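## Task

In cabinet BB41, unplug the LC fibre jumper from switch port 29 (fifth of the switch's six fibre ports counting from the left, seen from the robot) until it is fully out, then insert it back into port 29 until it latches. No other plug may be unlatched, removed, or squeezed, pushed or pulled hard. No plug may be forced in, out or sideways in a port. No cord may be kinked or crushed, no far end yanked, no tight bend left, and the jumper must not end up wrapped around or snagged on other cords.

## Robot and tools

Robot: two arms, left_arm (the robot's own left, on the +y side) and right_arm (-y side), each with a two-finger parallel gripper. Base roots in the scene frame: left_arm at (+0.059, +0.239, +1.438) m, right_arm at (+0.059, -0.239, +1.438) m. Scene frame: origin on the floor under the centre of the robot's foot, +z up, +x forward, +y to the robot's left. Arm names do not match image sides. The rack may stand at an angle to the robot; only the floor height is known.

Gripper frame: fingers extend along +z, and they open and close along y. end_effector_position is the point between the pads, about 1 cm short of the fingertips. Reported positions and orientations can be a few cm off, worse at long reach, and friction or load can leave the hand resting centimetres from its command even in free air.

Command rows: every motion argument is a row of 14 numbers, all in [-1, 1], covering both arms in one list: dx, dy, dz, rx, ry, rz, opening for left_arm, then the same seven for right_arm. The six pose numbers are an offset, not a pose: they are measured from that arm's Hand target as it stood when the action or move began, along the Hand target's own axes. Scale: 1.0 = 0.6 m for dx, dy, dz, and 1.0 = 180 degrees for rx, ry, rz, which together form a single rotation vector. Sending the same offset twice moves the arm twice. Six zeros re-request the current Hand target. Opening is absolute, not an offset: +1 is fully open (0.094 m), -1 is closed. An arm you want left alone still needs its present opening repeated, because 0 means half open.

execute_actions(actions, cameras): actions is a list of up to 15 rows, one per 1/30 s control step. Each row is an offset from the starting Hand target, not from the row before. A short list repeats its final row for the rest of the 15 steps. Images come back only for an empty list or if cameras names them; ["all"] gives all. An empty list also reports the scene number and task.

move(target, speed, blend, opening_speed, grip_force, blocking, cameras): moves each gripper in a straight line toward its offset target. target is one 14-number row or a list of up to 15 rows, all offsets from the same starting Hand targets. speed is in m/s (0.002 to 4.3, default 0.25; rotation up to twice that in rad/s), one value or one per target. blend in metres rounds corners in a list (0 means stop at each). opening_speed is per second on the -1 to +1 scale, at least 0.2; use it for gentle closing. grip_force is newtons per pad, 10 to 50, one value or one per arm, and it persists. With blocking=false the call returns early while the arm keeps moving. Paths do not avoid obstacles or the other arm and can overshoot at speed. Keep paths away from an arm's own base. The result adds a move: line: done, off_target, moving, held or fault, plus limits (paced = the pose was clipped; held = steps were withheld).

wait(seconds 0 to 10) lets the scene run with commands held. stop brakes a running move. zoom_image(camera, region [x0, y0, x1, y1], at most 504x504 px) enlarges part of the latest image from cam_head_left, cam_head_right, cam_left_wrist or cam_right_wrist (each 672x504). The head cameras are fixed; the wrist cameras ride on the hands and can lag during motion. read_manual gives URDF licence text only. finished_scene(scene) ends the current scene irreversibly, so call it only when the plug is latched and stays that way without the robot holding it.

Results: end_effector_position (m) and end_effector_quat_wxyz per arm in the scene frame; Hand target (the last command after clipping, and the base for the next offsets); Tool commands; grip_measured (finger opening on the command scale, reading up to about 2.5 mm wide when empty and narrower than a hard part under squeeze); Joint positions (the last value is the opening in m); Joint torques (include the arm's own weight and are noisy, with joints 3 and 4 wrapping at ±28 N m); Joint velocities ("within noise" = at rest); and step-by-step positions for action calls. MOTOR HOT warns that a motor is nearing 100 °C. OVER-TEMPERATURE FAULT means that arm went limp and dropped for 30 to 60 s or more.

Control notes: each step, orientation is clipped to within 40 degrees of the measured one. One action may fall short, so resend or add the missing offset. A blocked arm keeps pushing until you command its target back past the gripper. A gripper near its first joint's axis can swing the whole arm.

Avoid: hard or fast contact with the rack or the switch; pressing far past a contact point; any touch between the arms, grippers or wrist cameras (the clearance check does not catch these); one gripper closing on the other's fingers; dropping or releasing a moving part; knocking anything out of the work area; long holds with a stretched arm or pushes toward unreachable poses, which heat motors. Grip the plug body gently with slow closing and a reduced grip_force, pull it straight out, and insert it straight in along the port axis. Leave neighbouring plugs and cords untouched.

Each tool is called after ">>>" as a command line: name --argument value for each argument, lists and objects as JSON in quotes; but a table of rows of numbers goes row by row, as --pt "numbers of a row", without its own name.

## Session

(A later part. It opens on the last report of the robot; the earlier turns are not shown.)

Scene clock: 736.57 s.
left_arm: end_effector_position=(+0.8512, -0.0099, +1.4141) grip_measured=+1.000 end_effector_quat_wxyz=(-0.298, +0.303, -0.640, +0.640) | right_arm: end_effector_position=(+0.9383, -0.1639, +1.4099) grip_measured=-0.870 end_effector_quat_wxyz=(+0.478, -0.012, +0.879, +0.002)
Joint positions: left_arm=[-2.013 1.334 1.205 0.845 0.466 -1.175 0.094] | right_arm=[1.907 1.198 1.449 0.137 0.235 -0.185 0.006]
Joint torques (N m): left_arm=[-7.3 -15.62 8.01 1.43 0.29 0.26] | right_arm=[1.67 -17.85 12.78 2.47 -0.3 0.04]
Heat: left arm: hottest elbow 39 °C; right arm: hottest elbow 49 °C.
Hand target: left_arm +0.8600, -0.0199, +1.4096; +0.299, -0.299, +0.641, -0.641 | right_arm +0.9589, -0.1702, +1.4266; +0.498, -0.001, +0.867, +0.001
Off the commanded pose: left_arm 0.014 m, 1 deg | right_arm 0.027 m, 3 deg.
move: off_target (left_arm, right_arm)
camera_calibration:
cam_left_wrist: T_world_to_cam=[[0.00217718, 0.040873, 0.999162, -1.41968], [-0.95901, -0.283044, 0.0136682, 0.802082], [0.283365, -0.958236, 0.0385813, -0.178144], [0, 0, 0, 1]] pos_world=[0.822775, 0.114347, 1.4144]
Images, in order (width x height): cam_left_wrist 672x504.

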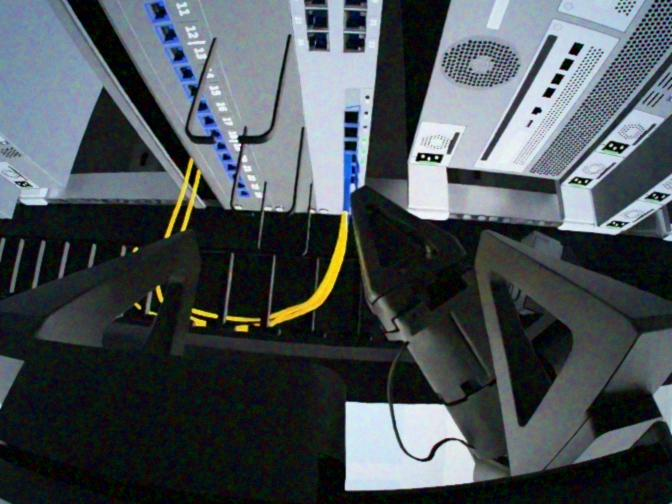

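>>> move --target '[0,0,0,0,0,0,1,0.002,0,0.0085,0,0,0,-0.872]' --cameras '["cam_left_wrist","cam_right_wrist"]' --speed 0.03

>>> zoom_image --camera "cam_left_wrist" --region '[320, 150, 400, 230]'

>>> zoom_image --camera "cam_right_wrist" --region '[270, 150, 410, 290]'

Scene clock: 744.77 s.
left_arm: end_effector_position=(+0.8512, -0.0099, +1.4141) grip_measured=+1.000 end_effector_quat_wxyz=(-0.298, +0.303, -0.640, +0.640) | right_arm: end_effector_position=(+0.9419, -0.1640, +1.4098) grip_measured=-0.870 end_effector_quat_wxyz=(+0.479, -0.011, +0.878, +0.002)
Joint positions: left_arm=[-2.013 1.334 1.205 0.845 0.466 -1.175 0.094] | right_arm=[1.905 1.205 1.461 0.137 0.232 -0.184 0.006]
Joint torques (N m): left_arm=[-6.83 -15.15 8.02 1.51 0.31 0.29] | right_arm=[1.49 -17.55 13.04 2.35 -0.33 0.07]
Heat: left arm: hottest elbow 39 °C; right arm: hottest elbow 48 °C.
Hand target: left_arm +0.8600, -0.0199, +1.4096; +0.299, -0.299, +0.641, -0.641 | right_arm +0.9626, -0.1701, +1.4230; +0.498, -0.001, +0.867, +0.001
Off the commanded pose: left_arm 0.014 m, 1 deg | right_arm 0.025 m, 3 deg.
move: off_target (left_arm, right_arm)
camera_calibration:
cam_left_wrist: T_world_to_cam=[[0.00217718, 0.040873, 0.999162, -1.41968], [-0.95901, -0.283044, 0.0136682, 0.802082], [0.283365, -0.958236, 0.0385813, -0.178144], [0, 0, 0, 1]] pos_world=[0.822775, 0.114347, 1.4144]
cam_right_wrist: T_world_to_cam=[[0.0316615, -0.999377, 0.0155793, -0.215543], [-0.928574, -0.0351781, -0.369478, 1.39427], [0.369795, -0.00276832, -0.929109, 1.0866], [0, 0, 0, 1]] pos_world=[0.899689, -0.163353, 1.52808]
Images, in order (width x height): cam_left_wrist 672x504, cam_right_wrist 672x504.

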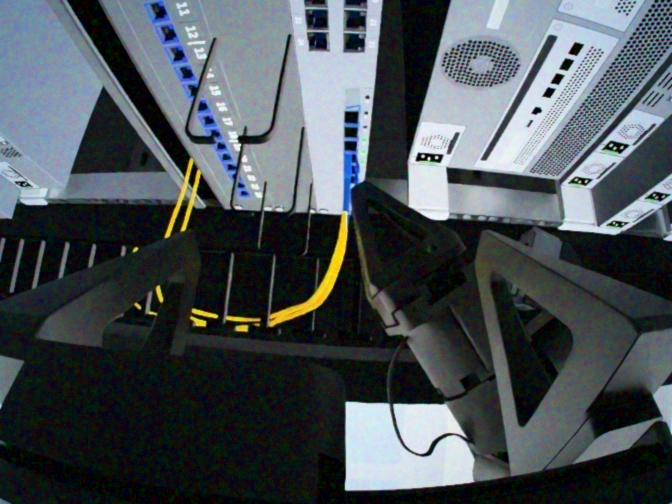

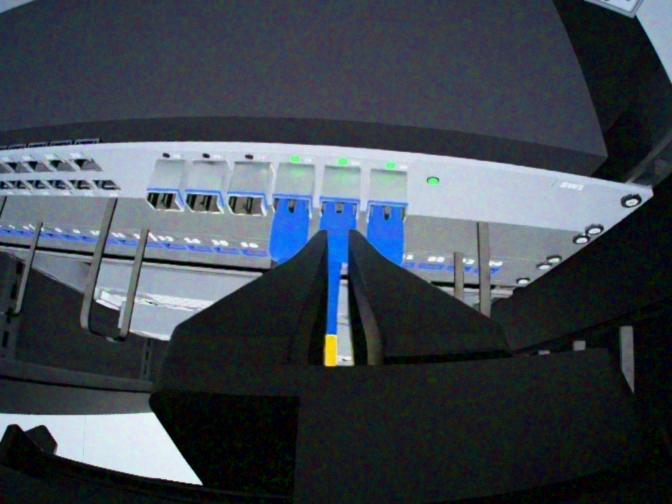

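Scaled by 6.300 from the camera's 672x504 image, which has a finer 960x720 frame.

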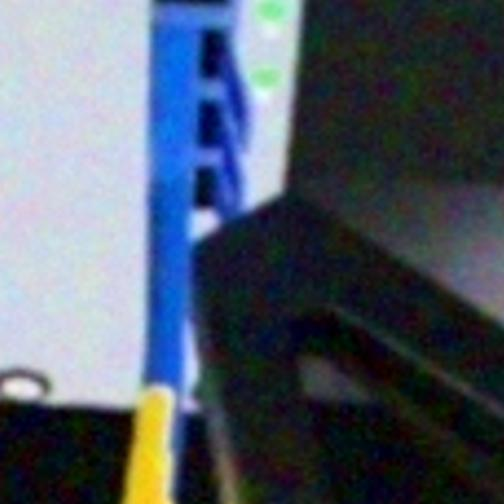

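Scaled by 3.600 from the camera's 672x504 image, which has a finer 960x720 frame.

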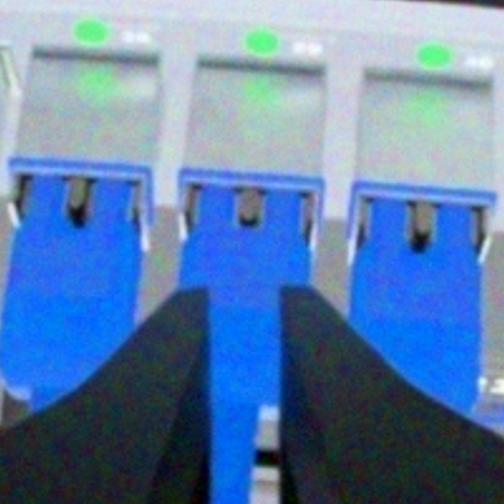

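>>> move --target '[0,0,0,0,0,0,1,0.0058,0,0.0033,0,0,0,-0.872]' --cameras '["cam_left_wrist","cam_right_wrist"]' --speed 0.03

>>> zoom_image --camera "cam_left_wrist" --region '[320, 150, 400, 230]'

>>> zoom_image --camera "cam_right_wrist" --region '[270, 150, 410, 290]'

Scene clock: 755.30 s.
left_arm: end_effector_position=(+0.8512, -0.0099, +1.4141) grip_measured=+1.000 end_effector_quat_wxyz=(-0.298, +0.303, -0.640, +0.640) | right_arm: end_effector_position=(+0.9420, -0.1640, +1.4092) grip_measured=-0.870 end_effector_quat_wxyz=(+0.480, -0.011, +0.877, +0.003)
Joint positions: left_arm=[-2.013 1.334 1.205 0.845 0.466 -1.175 0.094] | right_arm=[1.904 1.206 1.461 0.139 0.23 -0.183 0.006]
Joint torques (N m): left_arm=[-6.42 -15.56 7.95 1.46 0.29 0.29] | right_arm=[1.14 -17.2 12.93 2.61 -0.35 0.07]
Heat: left arm: hottest elbow 39 °C; right arm: hottest elbow 47 °C.
Hand target: left_arm +0.8600, -0.0199, +1.4096; +0.299, -0.299, +0.641, -0.641 | right_arm +0.9626, -0.1701, +1.4188; +0.498, -0.001, +0.867, +0.001
Off the commanded pose: left_arm 0.014 m, 1 deg | right_arm 0.024 m, 3 deg.
move: off_target (left_arm, right_arm)
camera_calibration:
cam_left_wrist: T_world_to_cam=[[0.00217718, 0.040873, 0.999162, -1.41968], [-0.95901, -0.283044, 0.0136682, 0.802082], [0.283365, -0.958236, 0.0385813, -0.178144], [0, 0, 0, 1]] pos_world=[0.822775, 0.114347, 1.4144]
cam_right_wrist: T_world_to_cam=[[0.0321636, -0.99938, 0.0142975, -0.214331], [-0.928322, -0.0351716, -0.37011, 1.39487], [0.370383, -0.0013686, -0.928878, 1.08535], [0, 0, 0, 1]] pos_world=[0.899788, -0.163653, 1.52748]
Images, in order (width x height): cam_left_wrist 672x504, cam_right_wrist 672x504.

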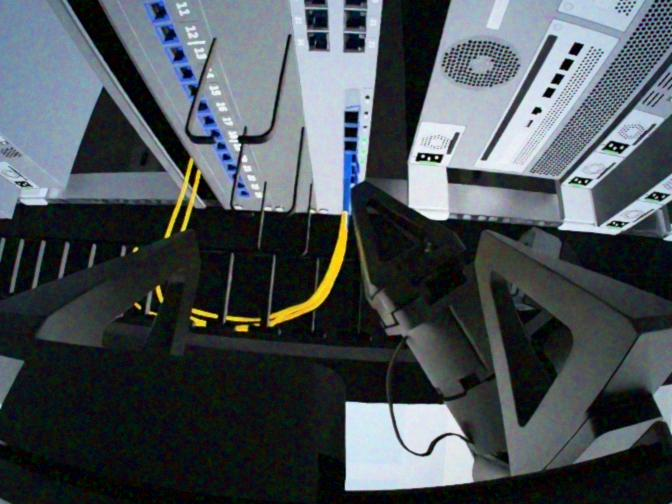

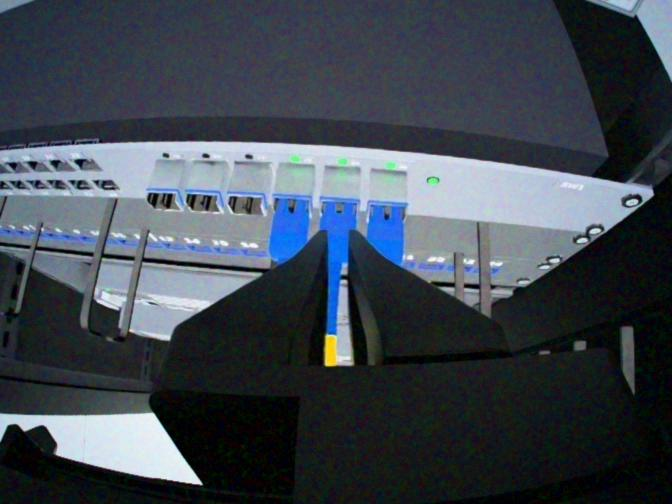

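Scaled by 6.300 from the camera's 672x504 image, which has a finer 960x720 frame.

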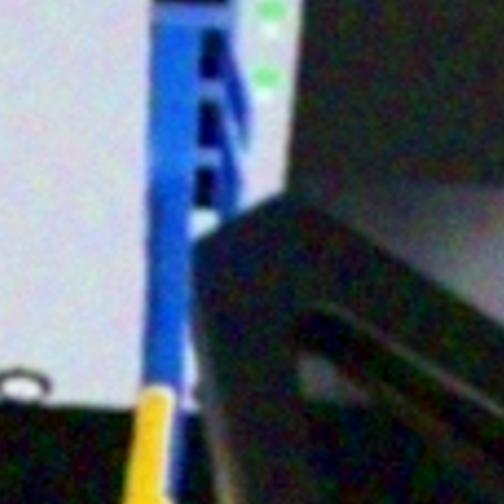

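Scaled by 3.600 from the camera's 672x504 image, which has a finer 960x720 frame.

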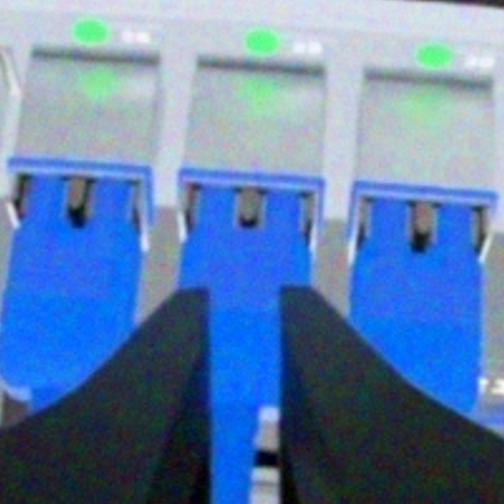

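>>> move --target '[0,0,0,0,0,0,1,0.0058,0,0.0033,0,0,0,-0.872]' --cameras '["cam_left_wrist","cam_right_wrist"]' --speed 0.03

>>> zoom_image --camera "cam_left_wrist" --region '[320, 150, 400, 230]'

>>> zoom_image --camera "cam_right_wrist" --region '[270, 150, 410, 290]'

Scene clock: 771.47 s.
left_arm: end_effector_position=(+0.8512, -0.0099, +1.4141) grip_measured=+1.000 end_effector_quat_wxyz=(-0.298, +0.303, -0.640, +0.640) | right_arm: end_effector_position=(+0.9451, -0.1647, +1.4092) grip_measured=-0.870 end_effector_quat_wxyz=(+0.484, -0.009, +0.875, +0.004)
Joint positions: left_arm=[-2.013 1.334 1.205 0.845 0.466 -1.175 0.094] | right_arm=[1.901 1.212 1.466 0.15 0.226 -0.181 0.006]
Joint torques (N m): left_arm=[-6.48 -15.68 7.94 1.33 0.31 0.28] | right_arm=[1.26 -16.97 12.51 2.44 -0.29 0.07]
Heat: left arm: hottest elbow 40 °C; right arm: hottest elbow 47 °C.
Hand target: left_arm +0.8600, -0.0199, +1.4096; +0.299, -0.299, +0.641, -0.641 | right_arm +0.9625, -0.1701, +1.4146; +0.498, -0.001, +0.867, +0.001
Off the commanded pose: left_arm 0.014 m, 1 deg | right_arm 0.019 m, 2 deg.
move: off_target (left_arm, right_arm)
camera_calibration:
cam_left_wrist: T_world_to_cam=[[0.00217718, 0.040873, 0.999162, -1.41968], [-0.95901, -0.283044, 0.0136682, 0.802082], [0.283365, -0.958236, 0.0385813, -0.178144], [0, 0, 0, 1]] pos_world=[0.822775, 0.114347, 1.4144]
cam_right_wrist: T_world_to_cam=[[0.0296314, -0.999486, 0.0122601, -0.209809], [-0.924527, -0.0320674, -0.379766, 1.40826], [0.379964, -0.0000817765, -0.925001, 1.06984], [0, 0, 0, 1]] pos_world=[0.90169, -0.164454, 1.52698]
Images, in order (width x height): cam_left_wrist 672x504, cam_right_wrist 672x504.

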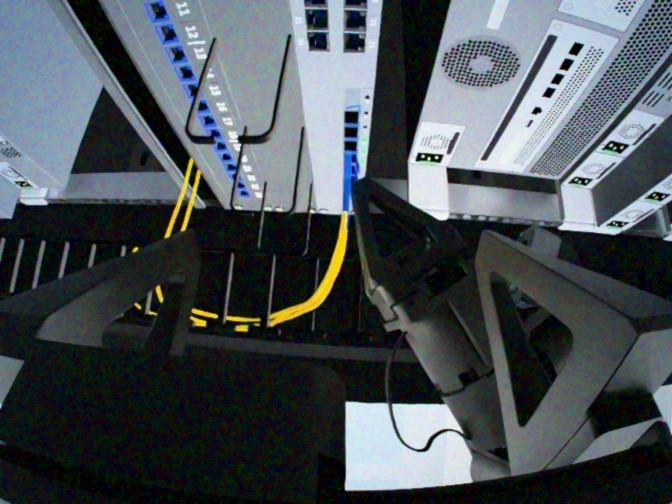

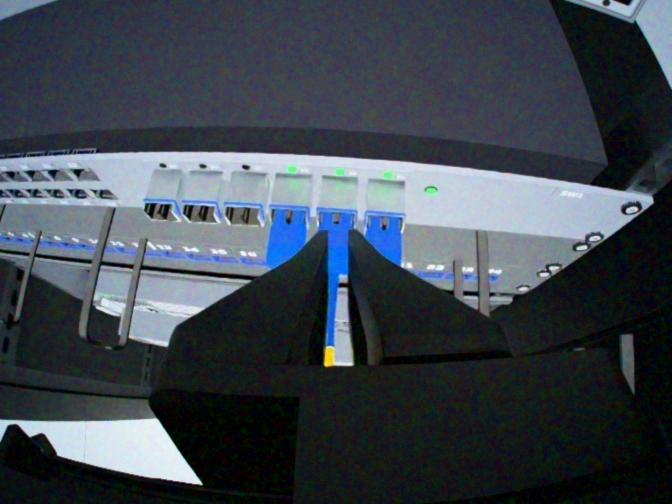

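Scaled by 6.300 from the camera's 672x504 image, which has a finer 960x720 frame.

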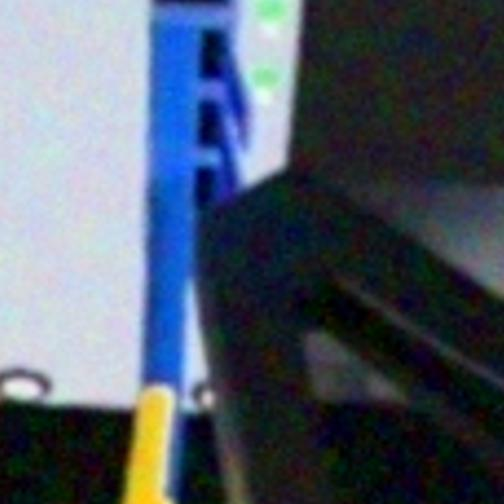

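Scaled by 3.600 from the camera's 672x504 image, which has a finer 960x720 frame.

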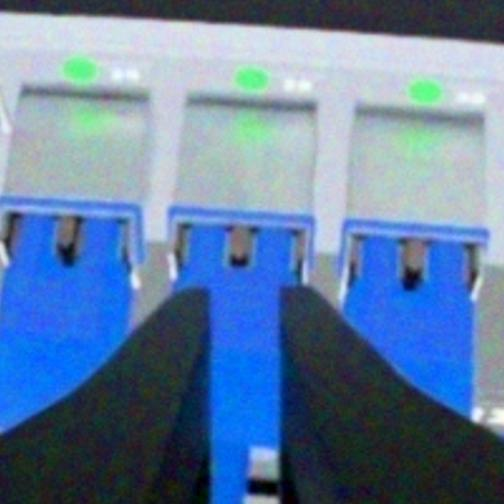

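>>> move --target '[0,0,0,0,0,0,1,0.0124,0,0.0037,0,0,0,-0.872]' --cameras '["cam_left_wrist","cam_right_wrist"]' --speed 0.03

>>> zoom_image --camera "cam_left_wrist" --region '[320, 150, 400, 230]'

>>> zoom_image --camera "cam_right_wrist" --region '[270, 150, 410, 290]'

Scene clock: 793.80 s.
left_arm: end_effector_position=(+0.8512, -0.0099, +1.4141) grip_measured=+1.000 end_effector_quat_wxyz=(-0.298, +0.303, -0.640, +0.640) | right_arm: end_effector_position=(+0.9459, -0.1650, +1.4098) grip_measured=-0.870 end_effector_quat_wxyz=(+0.487, -0.009, +0.874, +0.004)
Joint positions: left_arm=[-2.013 1.334 1.205 0.845 0.466 -1.175 0.094] | right_arm=[1.9 1.213 1.466 0.156 0.223 -0.18 0.006]
Joint torques (N m): left_arm=[-6.95 -15.62 8.08 1.44 0.27 0.3] | right_arm=[0.97 -16.67 11.75 2.73 -0.32 0.07]
Heat: left arm: hottest elbow 40 °C; right arm: hottest elbow 48 °C.
Hand target: left_arm +0.8600, -0.0199, +1.4096; +0.299, -0.299, +0.641, -0.641 | right_arm +0.9607, -0.1702, +1.4072; +0.498, +0.000, +0.867, +0.001
Off the commanded pose: left_arm 0.014 m, 1 deg | right_arm 0.016 m, 2 deg.
move: off_target (left_arm, right_arm)
camera_calibration:
cam_left_wrist: T_world_to_cam=[[0.00217718, 0.040873, 0.999162, -1.41968], [-0.95901, -0.283044, 0.0136682, 0.802082], [0.283365, -0.958236, 0.0385813, -0.178144], [0, 0, 0, 1]] pos_world=[0.822775, 0.114347, 1.4144]
cam_right_wrist: T_world_to_cam=[[0.0291947, -0.999519, 0.0104332, -0.207138], [-0.922433, -0.0309609, -0.384913, 1.41464], [0.385051, 0.00161349, -0.922894, 1.06265], [0, 0, 0, 1]] pos_world=[0.90179, -0.164954, 1.52739]
Images, in order (width x height): cam_left_wrist 672x504, cam_right_wrist 672x504.

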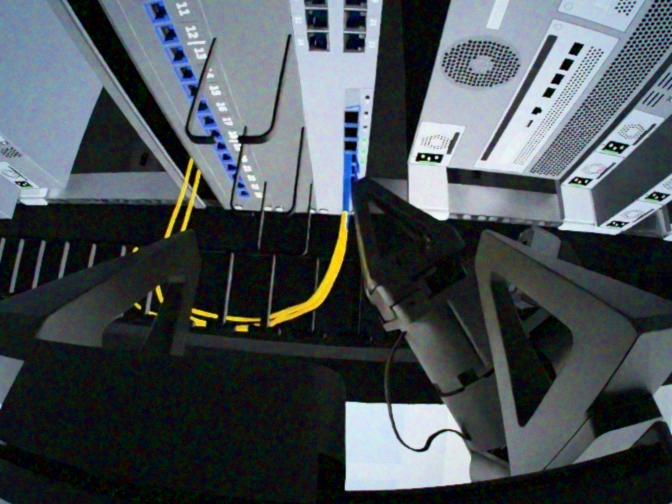

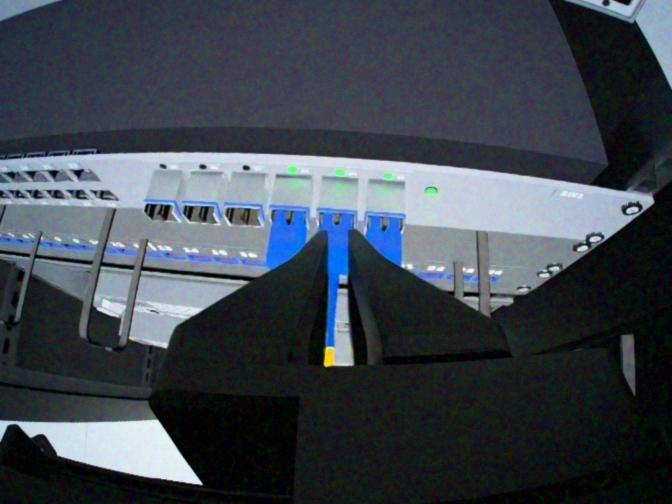

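Scaled by 6.300 from the camera's 672x504 image, which has a finer 960x720 frame.

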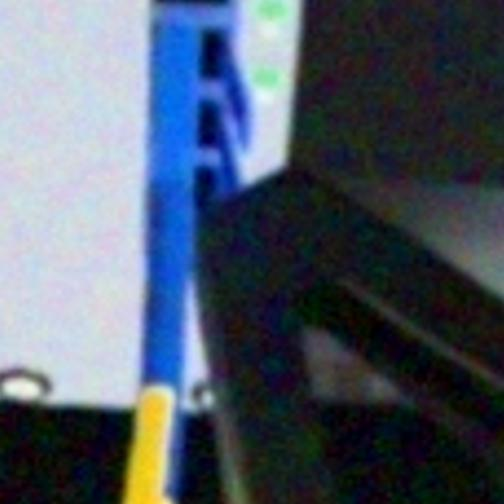

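Scaled by 3.600 from the camera's 672x504 image, which has a finer 960x720 frame.

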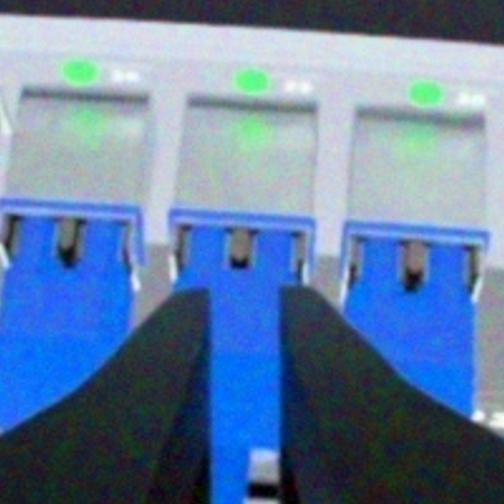

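>>> move --target '[0,0,0,0,0,0,1,-0.0095,0,-0.012,0,0,0,-0.847]' --cameras '["cam_left_wrist","cam_right_wrist"]' --speed 0.03

>>> zoom_image --camera "cam_left_wrist" --region '[320, 150, 400, 230]'

>>> zoom_image --camera "cam_right_wrist" --region '[270, 150, 410, 290]'

Scene clock: 815.63 s.
left_arm: end_effector_position=(+0.8512, -0.0099, +1.4141) grip_measured=+1.000 end_effector_quat_wxyz=(-0.298, +0.303, -0.640, +0.640) | right_arm: end_effector_position=(+0.9459, -0.1652, +1.4098) grip_measured=-0.849 end_effector_quat_wxyz=(+0.487, -0.009, +0.874, +0.004)
Joint positions: left_arm=[-2.013 1.334 1.205 0.845 0.466 -1.175 0.094] | right_arm=[1.899 1.213 1.466 0.156 0.223 -0.18 0.007]
Joint torques (N m): left_arm=[-7.24 -15.38 7.94 1.54 0.29 0.27] | right_arm=[1.73 -18.08 10.99 2.55 -0.08 0.04]
Heat: left arm: hottest elbow 40 °C; right arm: hottest elbow 47 °C.
Hand target: left_arm +0.8600, -0.0199, +1.4096; +0.299, -0.299, +0.641, -0.641 | right_arm +0.9573, -0.1701, +1.4158; +0.498, -0.001, +0.867, +0.001
Off the commanded pose: left_arm 0.014 m, 1 deg | right_arm 0.014 m, 2 deg.
move: off_target (left_arm, right_arm)
camera_calibration:
cam_left_wrist: T_world_to_cam=[[0.00217718, 0.040873, 0.999162, -1.41968], [-0.95901, -0.283044, 0.0136682, 0.802082], [0.283365, -0.958236, 0.0385813, -0.178144], [0, 0, 0, 1]] pos_world=[0.822775, 0.114347, 1.4144]
cam_right_wrist: T_world_to_cam=[[0.0289485, -0.999523, 0.0107641, -0.207621], [-0.922441, -0.0308611, -0.384902, 1.41461], [0.385051, 0.00121307, -0.922895, 1.06249], [0, 0, 0, 1]] pos_world=[0.90179, -0.165154, 1.52728]
Images, in order (width x height): cam_left_wrist 672x504, cam_right_wrist 672x504.

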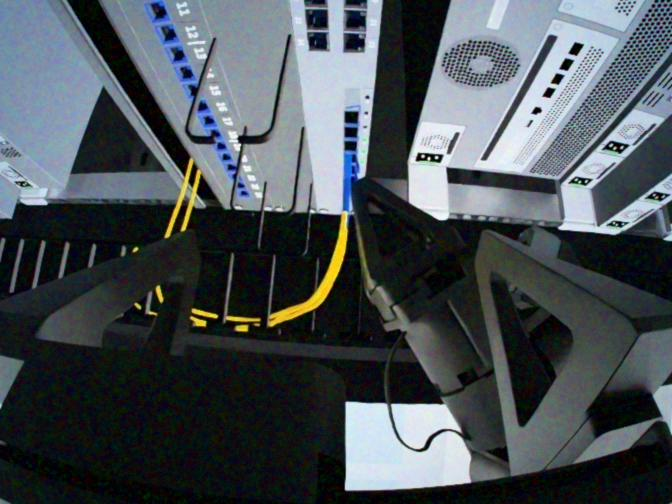

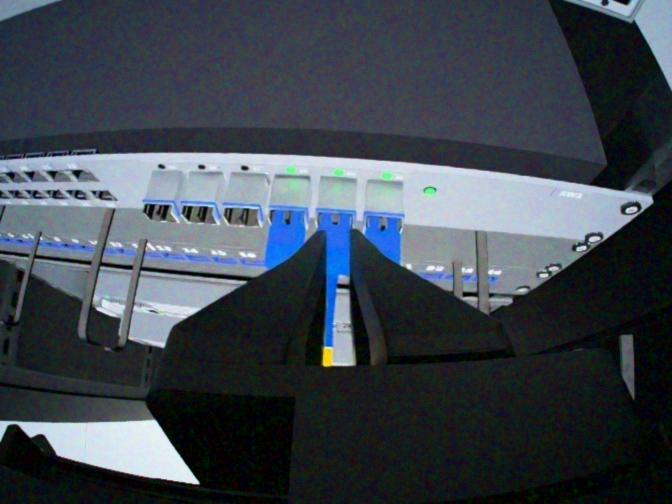

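Scaled by 6.300 from the camera's 672x504 image, which has a finer 960x720 frame.

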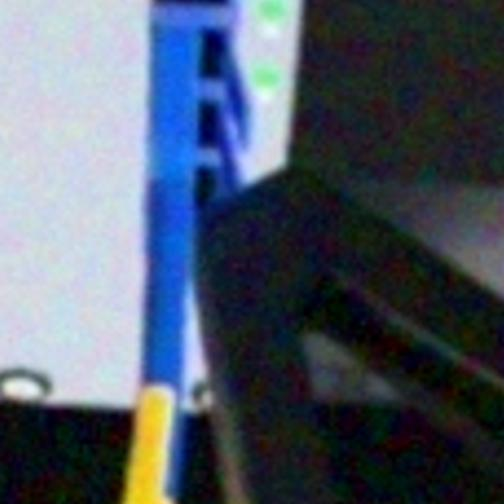

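Scaled by 3.600 from the camera's 672x504 image, which has a finer 960x720 frame.

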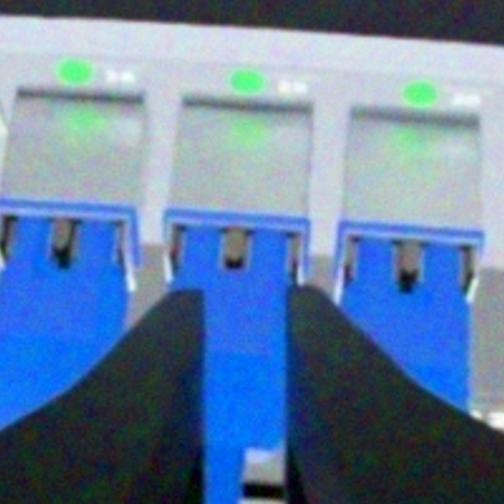

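>>> move --target '[0,0,0,0,0,0,1,-0.0285,-0.0017,-0.0107,0.0144,0,0.0083,-0.83]' --cameras '["cam_left_wrist","cam_right_wrist"]' --speed 0.05

>>> zoom_image --camera "cam_left_wrist" --region '[320, 150, 400, 230]'

>>> zoom_image --camera "cam_right_wrist" --region '[270, 150, 410, 290]'

Scene clock: 846.23 s.
left_arm: end_effector_position=(+0.8512, -0.0099, +1.4141) grip_measured=+1.000 end_effector_quat_wxyz=(-0.298, +0.303, -0.640, +0.640) | right_arm: end_effector_position=(+0.9442, -0.1687, +1.4098) grip_measured=-0.832 end_effector_quat_wxyz=(+0.482, +0.011, +0.876, -0.015)
Joint positions: left_arm=[-2.013 1.334 1.205 0.845 0.466 -1.175 0.094] | right_arm=[1.914 1.213 1.466 0.156 0.289 -0.17 0.008]
Joint torques (N m): left_arm=[-6.83 -15.62 8.06 1.48 0.28 0.31] | right_arm=[2.49 -19.49 12.48 1.61 0.09 0.07]
Heat: left arm: hottest elbow 40 °C; right arm: hottest elbow 46 °C.
Hand target: left_arm +0.8600, -0.0199, +1.4096; +0.299, -0.299, +0.641, -0.641 | right_arm +0.9604, -0.1712, +1.4338; +0.498, +0.022, +0.867, -0.013
Off the commanded pose: left_arm 0.014 m, 1 deg | right_arm 0.029 m, 3 deg.
move: off_target (left_arm, right_arm)
camera_calibration:
cam_left_wrist: T_world_to_cam=[[0.00217718, 0.040873, 0.999162, -1.41968], [-0.95901, -0.283044, 0.0136682, 0.802082], [0.283365, -0.958236, 0.0385813, -0.178144], [0, 0, 0, 1]] pos_world=[0.822775, 0.114347, 1.4144]
cam_right_wrist: T_world_to_cam=[[-0.0227096, -0.999425, 0.0251823, -0.182671], [-0.926863, 0.0116065, -0.37522, 1.41068], [0.374712, -0.0318616, -0.926594, 1.07259], [0, 0, 0, 1]] pos_world=[0.901445, -0.164764, 1.52777]
Images, in order (width x height): cam_left_wrist 672x504, cam_right_wrist 672x504.

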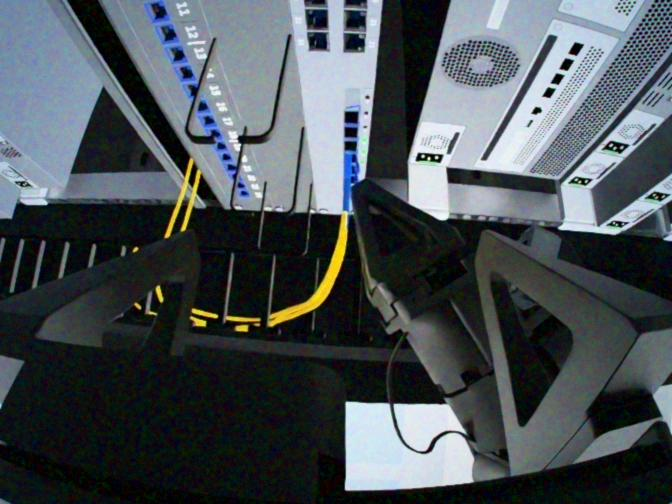

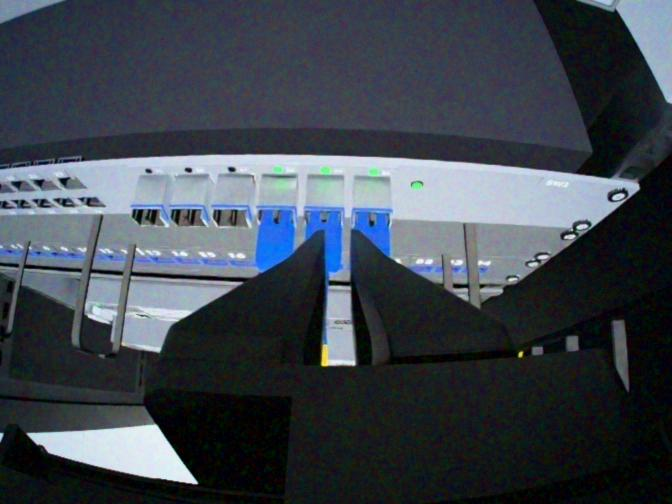

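Scaled by 6.300 from the camera's 672x504 image, which has a finer 960x720 frame.

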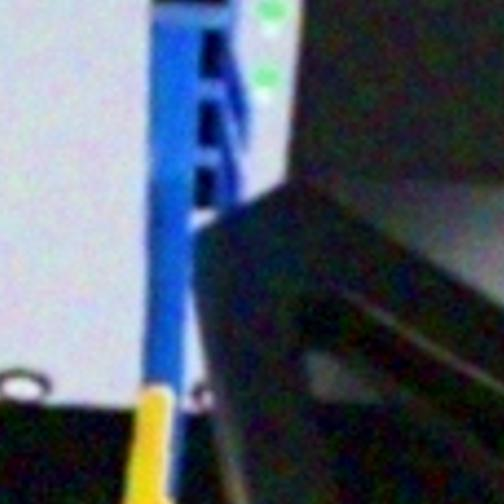

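Scaled by 3.600 from the camera's 672x504 image, which has a finer 960x720 frame.

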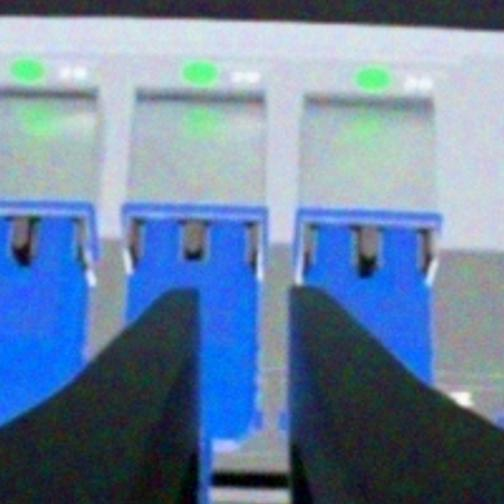

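>>> move --target '[0,0,0,0,0,0,1,-0.0142,0.0075,-0.0087,0,0,0,-0.83]' --cameras '["cam_left_wrist","cam_right_wrist"]' --speed 0.05

>>> zoom_image --camera "cam_left_wrist" --region '[320, 150, 400, 230]'

>>> zoom_image --camera "cam_right_wrist" --region '[270, 150, 410, 290]'

Scene clock: 859.47 s.
left_arm: end_effector_position=(+0.8512, -0.0099, +1.4141) grip_measured=+1.000 end_effector_quat_wxyz=(-0.298, +0.303, -0.640, +0.640) | right_arm: end_effector_position=(+0.9427, -0.1641, +1.4099) grip_measured=-0.832 end_effector_quat_wxyz=(+0.477, +0.013, +0.879, -0.016)
Joint positions: left_arm=[-2.013 1.334 1.205 0.845 0.466 -1.175 0.094] | right_arm=[1.928 1.213 1.469 0.143 0.309 -0.17 0.008]
Joint torques (N m): left_arm=[-7.06 -15.62 7.94 1.42 0.32 0.29] | right_arm=[3.08 -19.9 12.55 1.43 -0.02 -0.02]
Heat: left arm: hottest elbow 40 °C; right arm: hottest elbow 47 °C.
Hand target: left_arm +0.8600, -0.0199, +1.4096; +0.299, -0.299, +0.641, -0.641 | right_arm +0.9605, -0.1667, +1.4438; +0.498, +0.022, +0.867, -0.013
Off the commanded pose: left_arm 0.014 m, 1 deg | right_arm 0.038 m, 3 deg.
move: off_target (left_arm, right_arm)
camera_calibration:
cam_left_wrist: T_world_to_cam=[[0.00217718, 0.040873, 0.999162, -1.41968], [-0.95901, -0.283044, 0.0136682, 0.802082], [0.283365, -0.958236, 0.0385813, -0.178144], [0, 0, 0, 1]] pos_world=[0.822775, 0.114347, 1.4144]
cam_right_wrist: T_world_to_cam=[[-0.0274611, -0.999305, 0.0252144, -0.173539], [-0.9312, 0.0164016, -0.36414, 1.3985], [0.363473, -0.0334793, -0.931003, 1.08994], [0, 0, 0, 1]] pos_world=[0.901351, -0.159866, 1.52836]
Images, in order (width x height): cam_left_wrist 672x504, cam_right_wrist 672x504.

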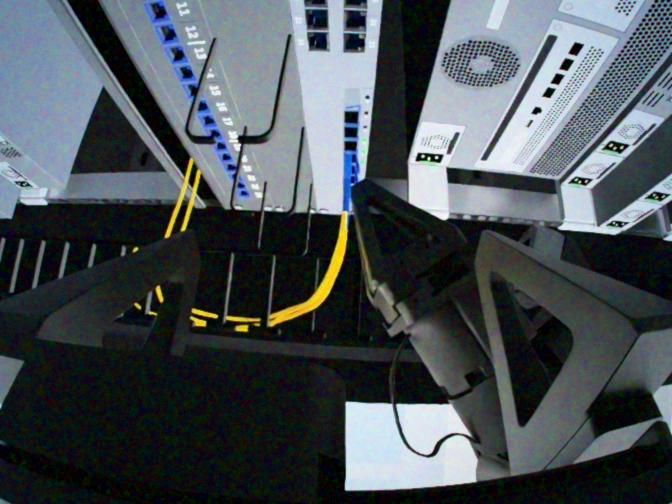

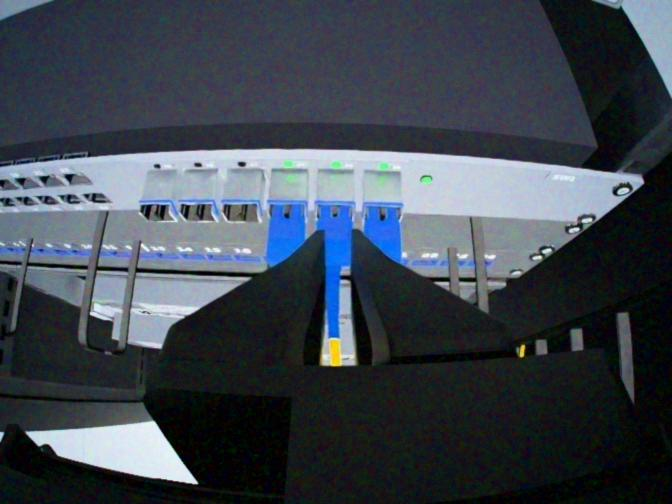

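Scaled by 6.300 from the camera's 672x504 image, which has a finer 960x720 frame.

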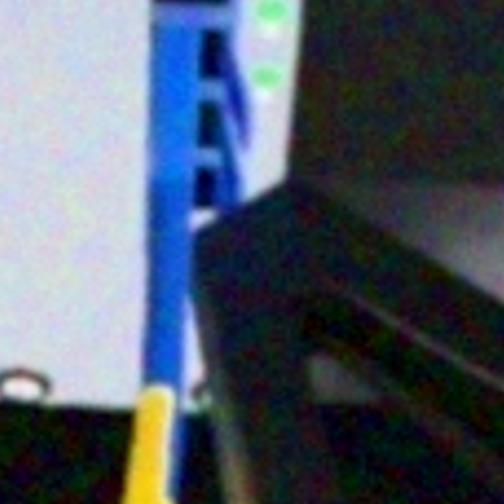

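Scaled by 3.600 from the camera's 672x504 image, which has a finer 960x720 frame.

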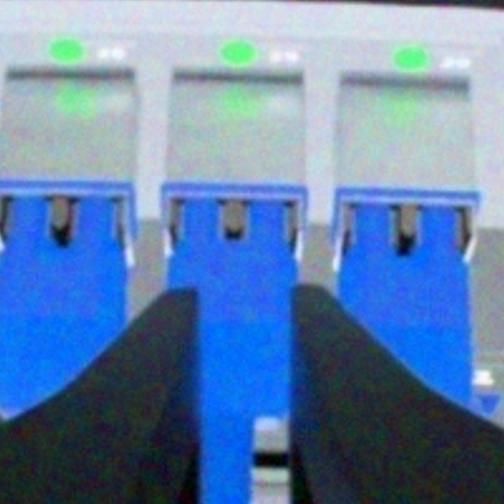

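>>> move --target '[0,0,0,0,0,0,1,-0.0143,0.0023,-0.0155,0,0,0,-0.83]' --cameras '["cam_left_wrist","cam_right_wrist"]' --speed 0.05

>>> zoom_image --camera "cam_left_wrist" --region '[320, 150, 400, 230]'

>>> zoom_image --camera "cam_right_wrist" --region '[270, 150, 410, 290]'

Scene clock: 870.30 s.
left_arm: end_effector_position=(+0.8512, -0.0099, +1.4141) grip_measured=+1.000 end_effector_quat_wxyz=(-0.298, +0.303, -0.640, +0.640) | right_arm: end_effector_position=(+0.9409, -0.1604, +1.4170) grip_measured=-0.832 end_effector_quat_wxyz=(+0.474, +0.014, +0.880, -0.014)
Joint positions: left_arm=[-2.013 1.334 1.205 0.845 0.466 -1.175 0.094] | right_arm=[1.943 1.201 1.469 0.126 0.322 -0.17 0.008]
Joint torques (N m): left_arm=[-6.89 -15.38 8.02 1.54 0.32 0.29] | right_arm=[3.14 -20.78 11.89 1.66 -0.02 -0.08]
Heat: left arm: hottest elbow 40 °C; right arm: hottest elbow 50 °C.
Hand target: left_arm +0.8600, -0.0199, +1.4096; +0.299, -0.299, +0.641, -0.641 | right_arm +0.9568, -0.1650, +1.4561; +0.498, +0.022, +0.867, -0.012
Off the commanded pose: left_arm 0.014 m, 1 deg | right_arm 0.042 m, 3 deg.
move: off_target (left_arm, right_arm)
camera_calibration:
cam_left_wrist: T_world_to_cam=[[0.00217718, 0.040873, 0.999162, -1.41968], [-0.95901, -0.283044, 0.0136682, 0.802082], [0.283365, -0.958236, 0.0385813, -0.178144], [0, 0, 0, 1]] pos_world=[0.822775, 0.114347, 1.4144]
cam_right_wrist: T_world_to_cam=[[-0.0284294, -0.999375, 0.0209963, -0.163221], [-0.9333, 0.0190159, -0.358595, 1.39377], [0.357972, -0.0297904, -0.933257, 1.10628], [0, 0, 0, 1]] pos_world=[0.900152, -0.156666, 1.53567]
Images, in order (width x height): cam_left_wrist 672x504, cam_right_wrist 672x504.

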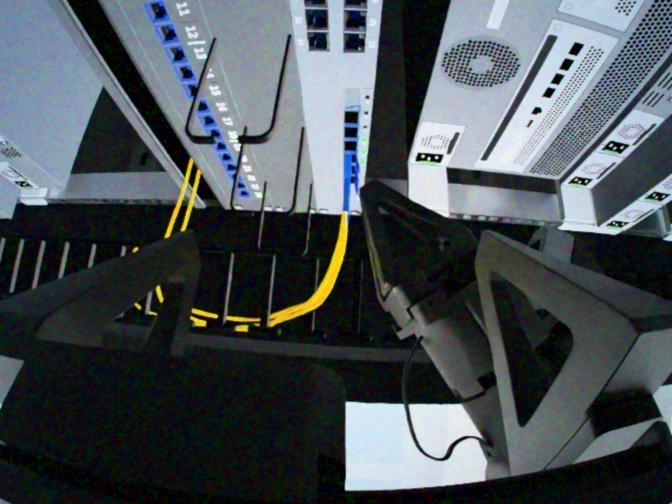

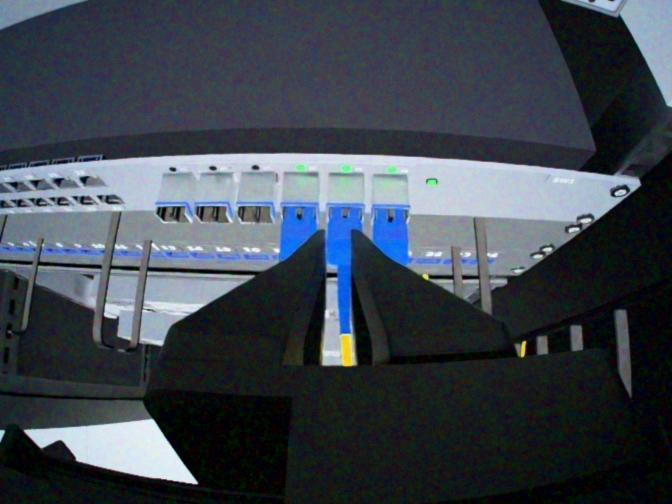

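Scaled by 6.300 from the camera's 672x504 image, which has a finer 960x720 frame.

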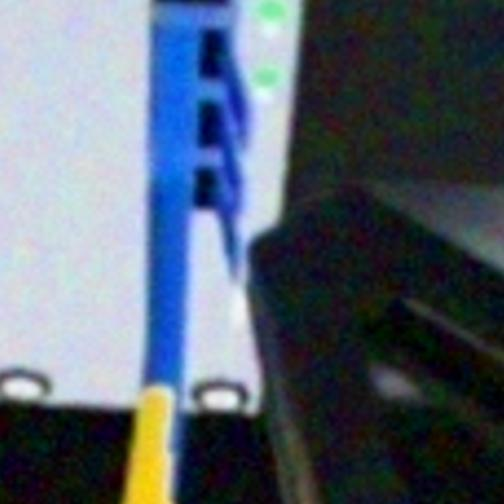

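Scaled by 3.600 from the camera's 672x504 image, which has a finer 960x720 frame.

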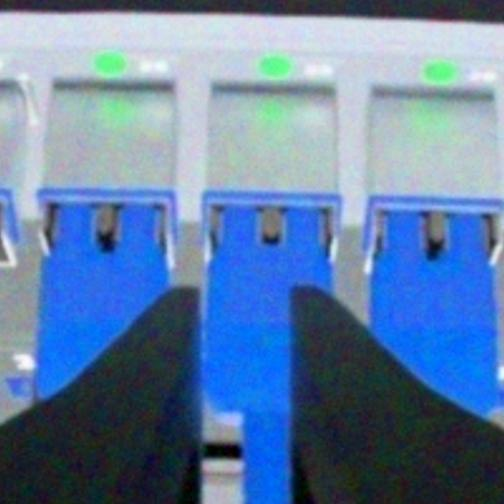

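>>> move --target '[0,0,0,0,0,0,1,0.003,-0.005,0.002,0,0,0,-0.83]' --cameras '["cam_right_wrist"]' --speed 0.05

>>> zoom_image --camera "cam_right_wrist" --region '[270, 150, 410, 290]'

Scene clock: 890.57 s.
left_arm: end_effector_position=(+0.8512, -0.0099, +1.4141) grip_measured=+1.000 end_effector_quat_wxyz=(-0.298, +0.303, -0.640, +0.640) | right_arm: end_effector_position=(+0.9408, -0.1603, +1.4169) grip_measured=-0.832 end_effector_quat_wxyz=(+0.474, +0.014, +0.880, -0.014)
Joint positions: left_arm=[-2.013 1.334 1.205 0.845 0.466 -1.175 0.094] | right_arm=[1.943 1.201 1.469 0.126 0.322 -0.17 0.008]
Joint torques (N m): left_arm=[-7 -15.62 7.98 1.48 0.27 0.29] | right_arm=[2.49 -20.78 11.75 1.73 -0.33 -0.03]
Heat: left arm: hottest elbow 40 °C; right arm: hottest elbow 53 °C.
Hand target: left_arm +0.8600, -0.0199, +1.4096; +0.299, -0.299, +0.641, -0.641 | right_arm +0.9568, -0.1680, +1.4539; +0.498, +0.022, +0.867, -0.012
Off the commanded pose: left_arm 0.014 m, 1 deg | right_arm 0.041 m, 3 deg.
move: off_target (left_arm, right_arm)
camera_calibration:
cam_right_wrist: T_world_to_cam=[[-0.028037, -0.99939, 0.0208313, -0.163223], [-0.933422, 0.0187181, -0.358291, 1.39337], [0.357682, -0.0294897, -0.933378, 1.10677], [0, 0, 0, 1]] pos_world=[0.900152, -0.156566, 1.53567]
Images, in order (width x height): cam_right_wrist 672x504.

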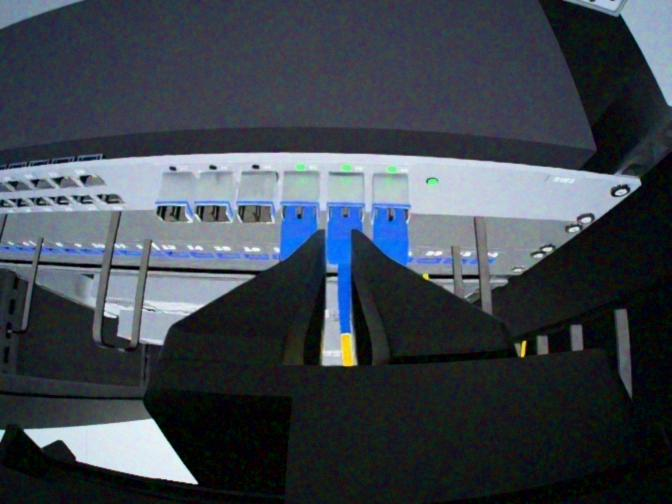

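Scaled by 3.600 from the camera's 672x504 image, which has a finer 960x720 frame.

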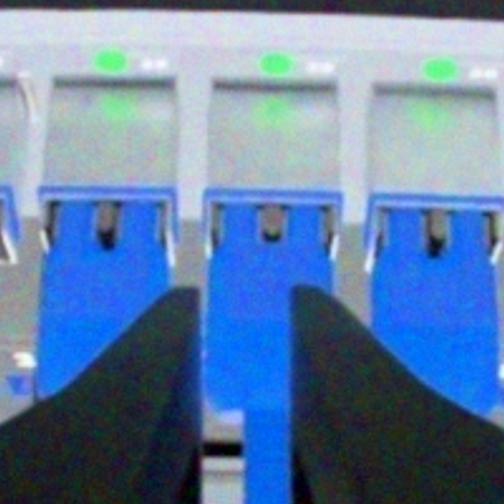

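>>> move --target '[0,0,0,0,0,0,1,0,-0.005,0,0,0,0,-0.83]' --cameras '["cam_right_wrist"]' --speed 0.05

>>> zoom_image --camera "cam_right_wrist" --region '[270, 150, 410, 290]'

Scene clock: 896.37 s.
left_arm: end_effector_position=(+0.8512, -0.0099, +1.4141) grip_measured=+1.000 end_effector_quat_wxyz=(-0.298, +0.303, -0.640, +0.640) | right_arm: end_effector_position=(+0.9410, -0.1592, +1.4171) grip_measured=-0.832 end_effector_quat_wxyz=(+0.474, +0.013, +0.880, -0.011)
Joint positions: left_arm=[-2.013 1.334 1.205 0.845 0.466 -1.175 0.094] | right_arm=[1.943 1.201 1.469 0.126 0.315 -0.17 0.008]
Joint torques (N m): left_arm=[-6.71 -15.56 8.05 1.46 0.28 0.29] | right_arm=[2.08 -20.84 11.63 1.7 -0.32 0]
Heat: left arm: hottest elbow 40 °C; right arm: hottest elbow 53 °C.
Hand target: left_arm +0.8600, -0.0199, +1.4096; +0.299, -0.299, +0.641, -0.641 | right_arm +0.9566, -0.1710, +1.4539; +0.498, +0.022, +0.867, -0.012
Off the commanded pose: left_arm 0.014 m, 1 deg | right_arm 0.042 m, 3 deg.
move: off_target (left_arm, right_arm)
camera_calibration:
cam_right_wrist: T_world_to_cam=[[-0.0226971, -0.999591, 0.0173836, -0.162368], [-0.933084, 0.0149376, -0.359348, 1.39412], [0.358942, -0.0243765, -0.933042, 1.10603], [0, 0, 0, 1]] pos_world=[0.900146, -0.156165, 1.53577]
Images, in order (width x height): cam_right_wrist 672x504.

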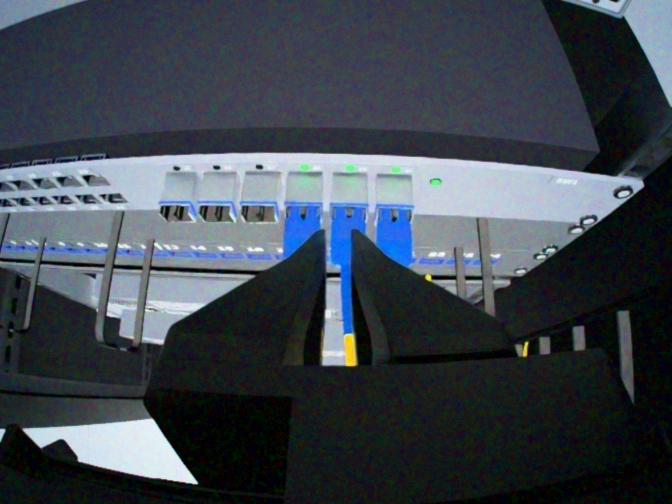

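Scaled by 3.600 from the camera's 672x504 image, which has a finer 960x720 frame.

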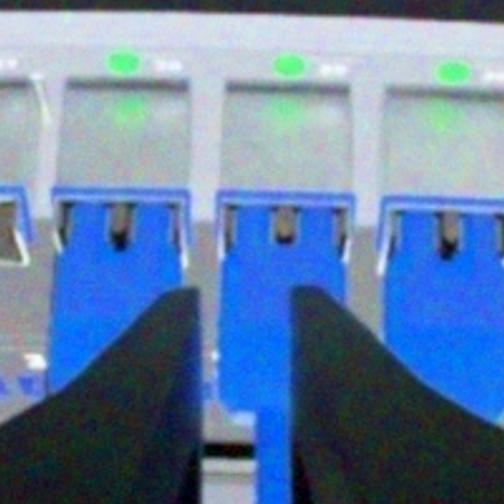

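>>> move --target '[0,0,0,0,0,0,1,0,-0.01,0,0,0,0,-0.83]' --cameras '["cam_right_wrist"]' --speed 0.05

>>> zoom_image --camera "cam_right_wrist" --region '[270, 150, 410, 290]'

Scene clock: 905.10 s.
left_arm: end_effector_position=(+0.8512, -0.0099, +1.4141) grip_measured=+1.000 end_effector_quat_wxyz=(-0.298, +0.303, -0.640, +0.640) | right_arm: end_effector_position=(+0.9418, -0.1651, +1.4179) grip_measured=-0.832 end_effector_quat_wxyz=(+0.475, +0.010, +0.880, -0.013)
Joint positions: left_arm=[-2.013 1.334 1.205 0.845 0.466 -1.175 0.094] | right_arm=[1.929 1.197 1.469 0.122 0.301 -0.17 0.008]
Joint torques (N m): left_arm=[-6.89 -15.38 8.03 1.57 0.31 0.29] | right_arm=[1.73 -20.89 11.41 1.69 -0.35 0.04]
Heat: left arm: hottest elbow 40 °C; right arm: hottest elbow 53 °C.
Hand target: left_arm +0.8600, -0.0199, +1.4096; +0.299, -0.299, +0.641, -0.641 | right_arm +0.9563, -0.1771, +1.4539; +0.498, +0.022, +0.867, -0.013
Off the commanded pose: left_arm 0.014 m, 1 deg | right_arm 0.041 m, 3 deg.
move: off_target (left_arm, right_arm)
camera_calibration:
cam_right_wrist: T_world_to_cam=[[-0.0198124, -0.999567, 0.0217778, -0.177211], [-0.932566, 0.0106226, -0.360843, 1.39618], [0.360456, -0.0274584, -0.932372, 1.10354], [0, 0, 0, 1]] pos_world=[0.900743, -0.161664, 1.53657]
Images, in order (width x height): cam_right_wrist 672x504.

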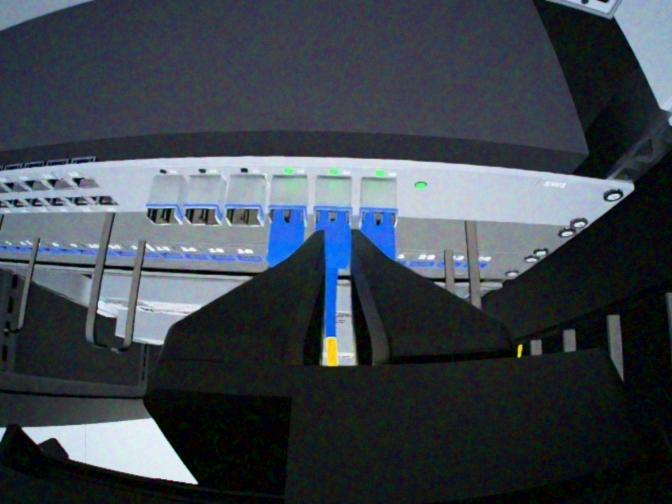

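Scaled by 3.600 from the camera's 672x504 image, which has a finer 960x720 frame.

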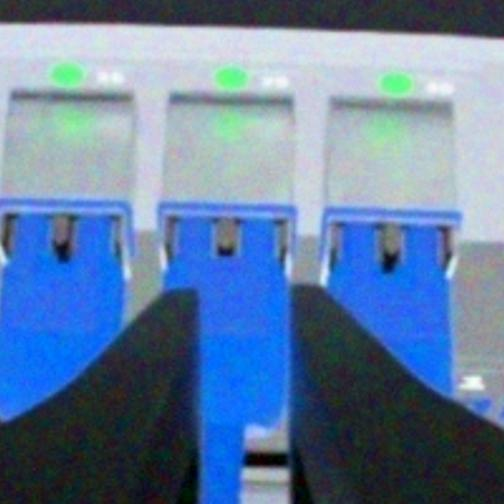

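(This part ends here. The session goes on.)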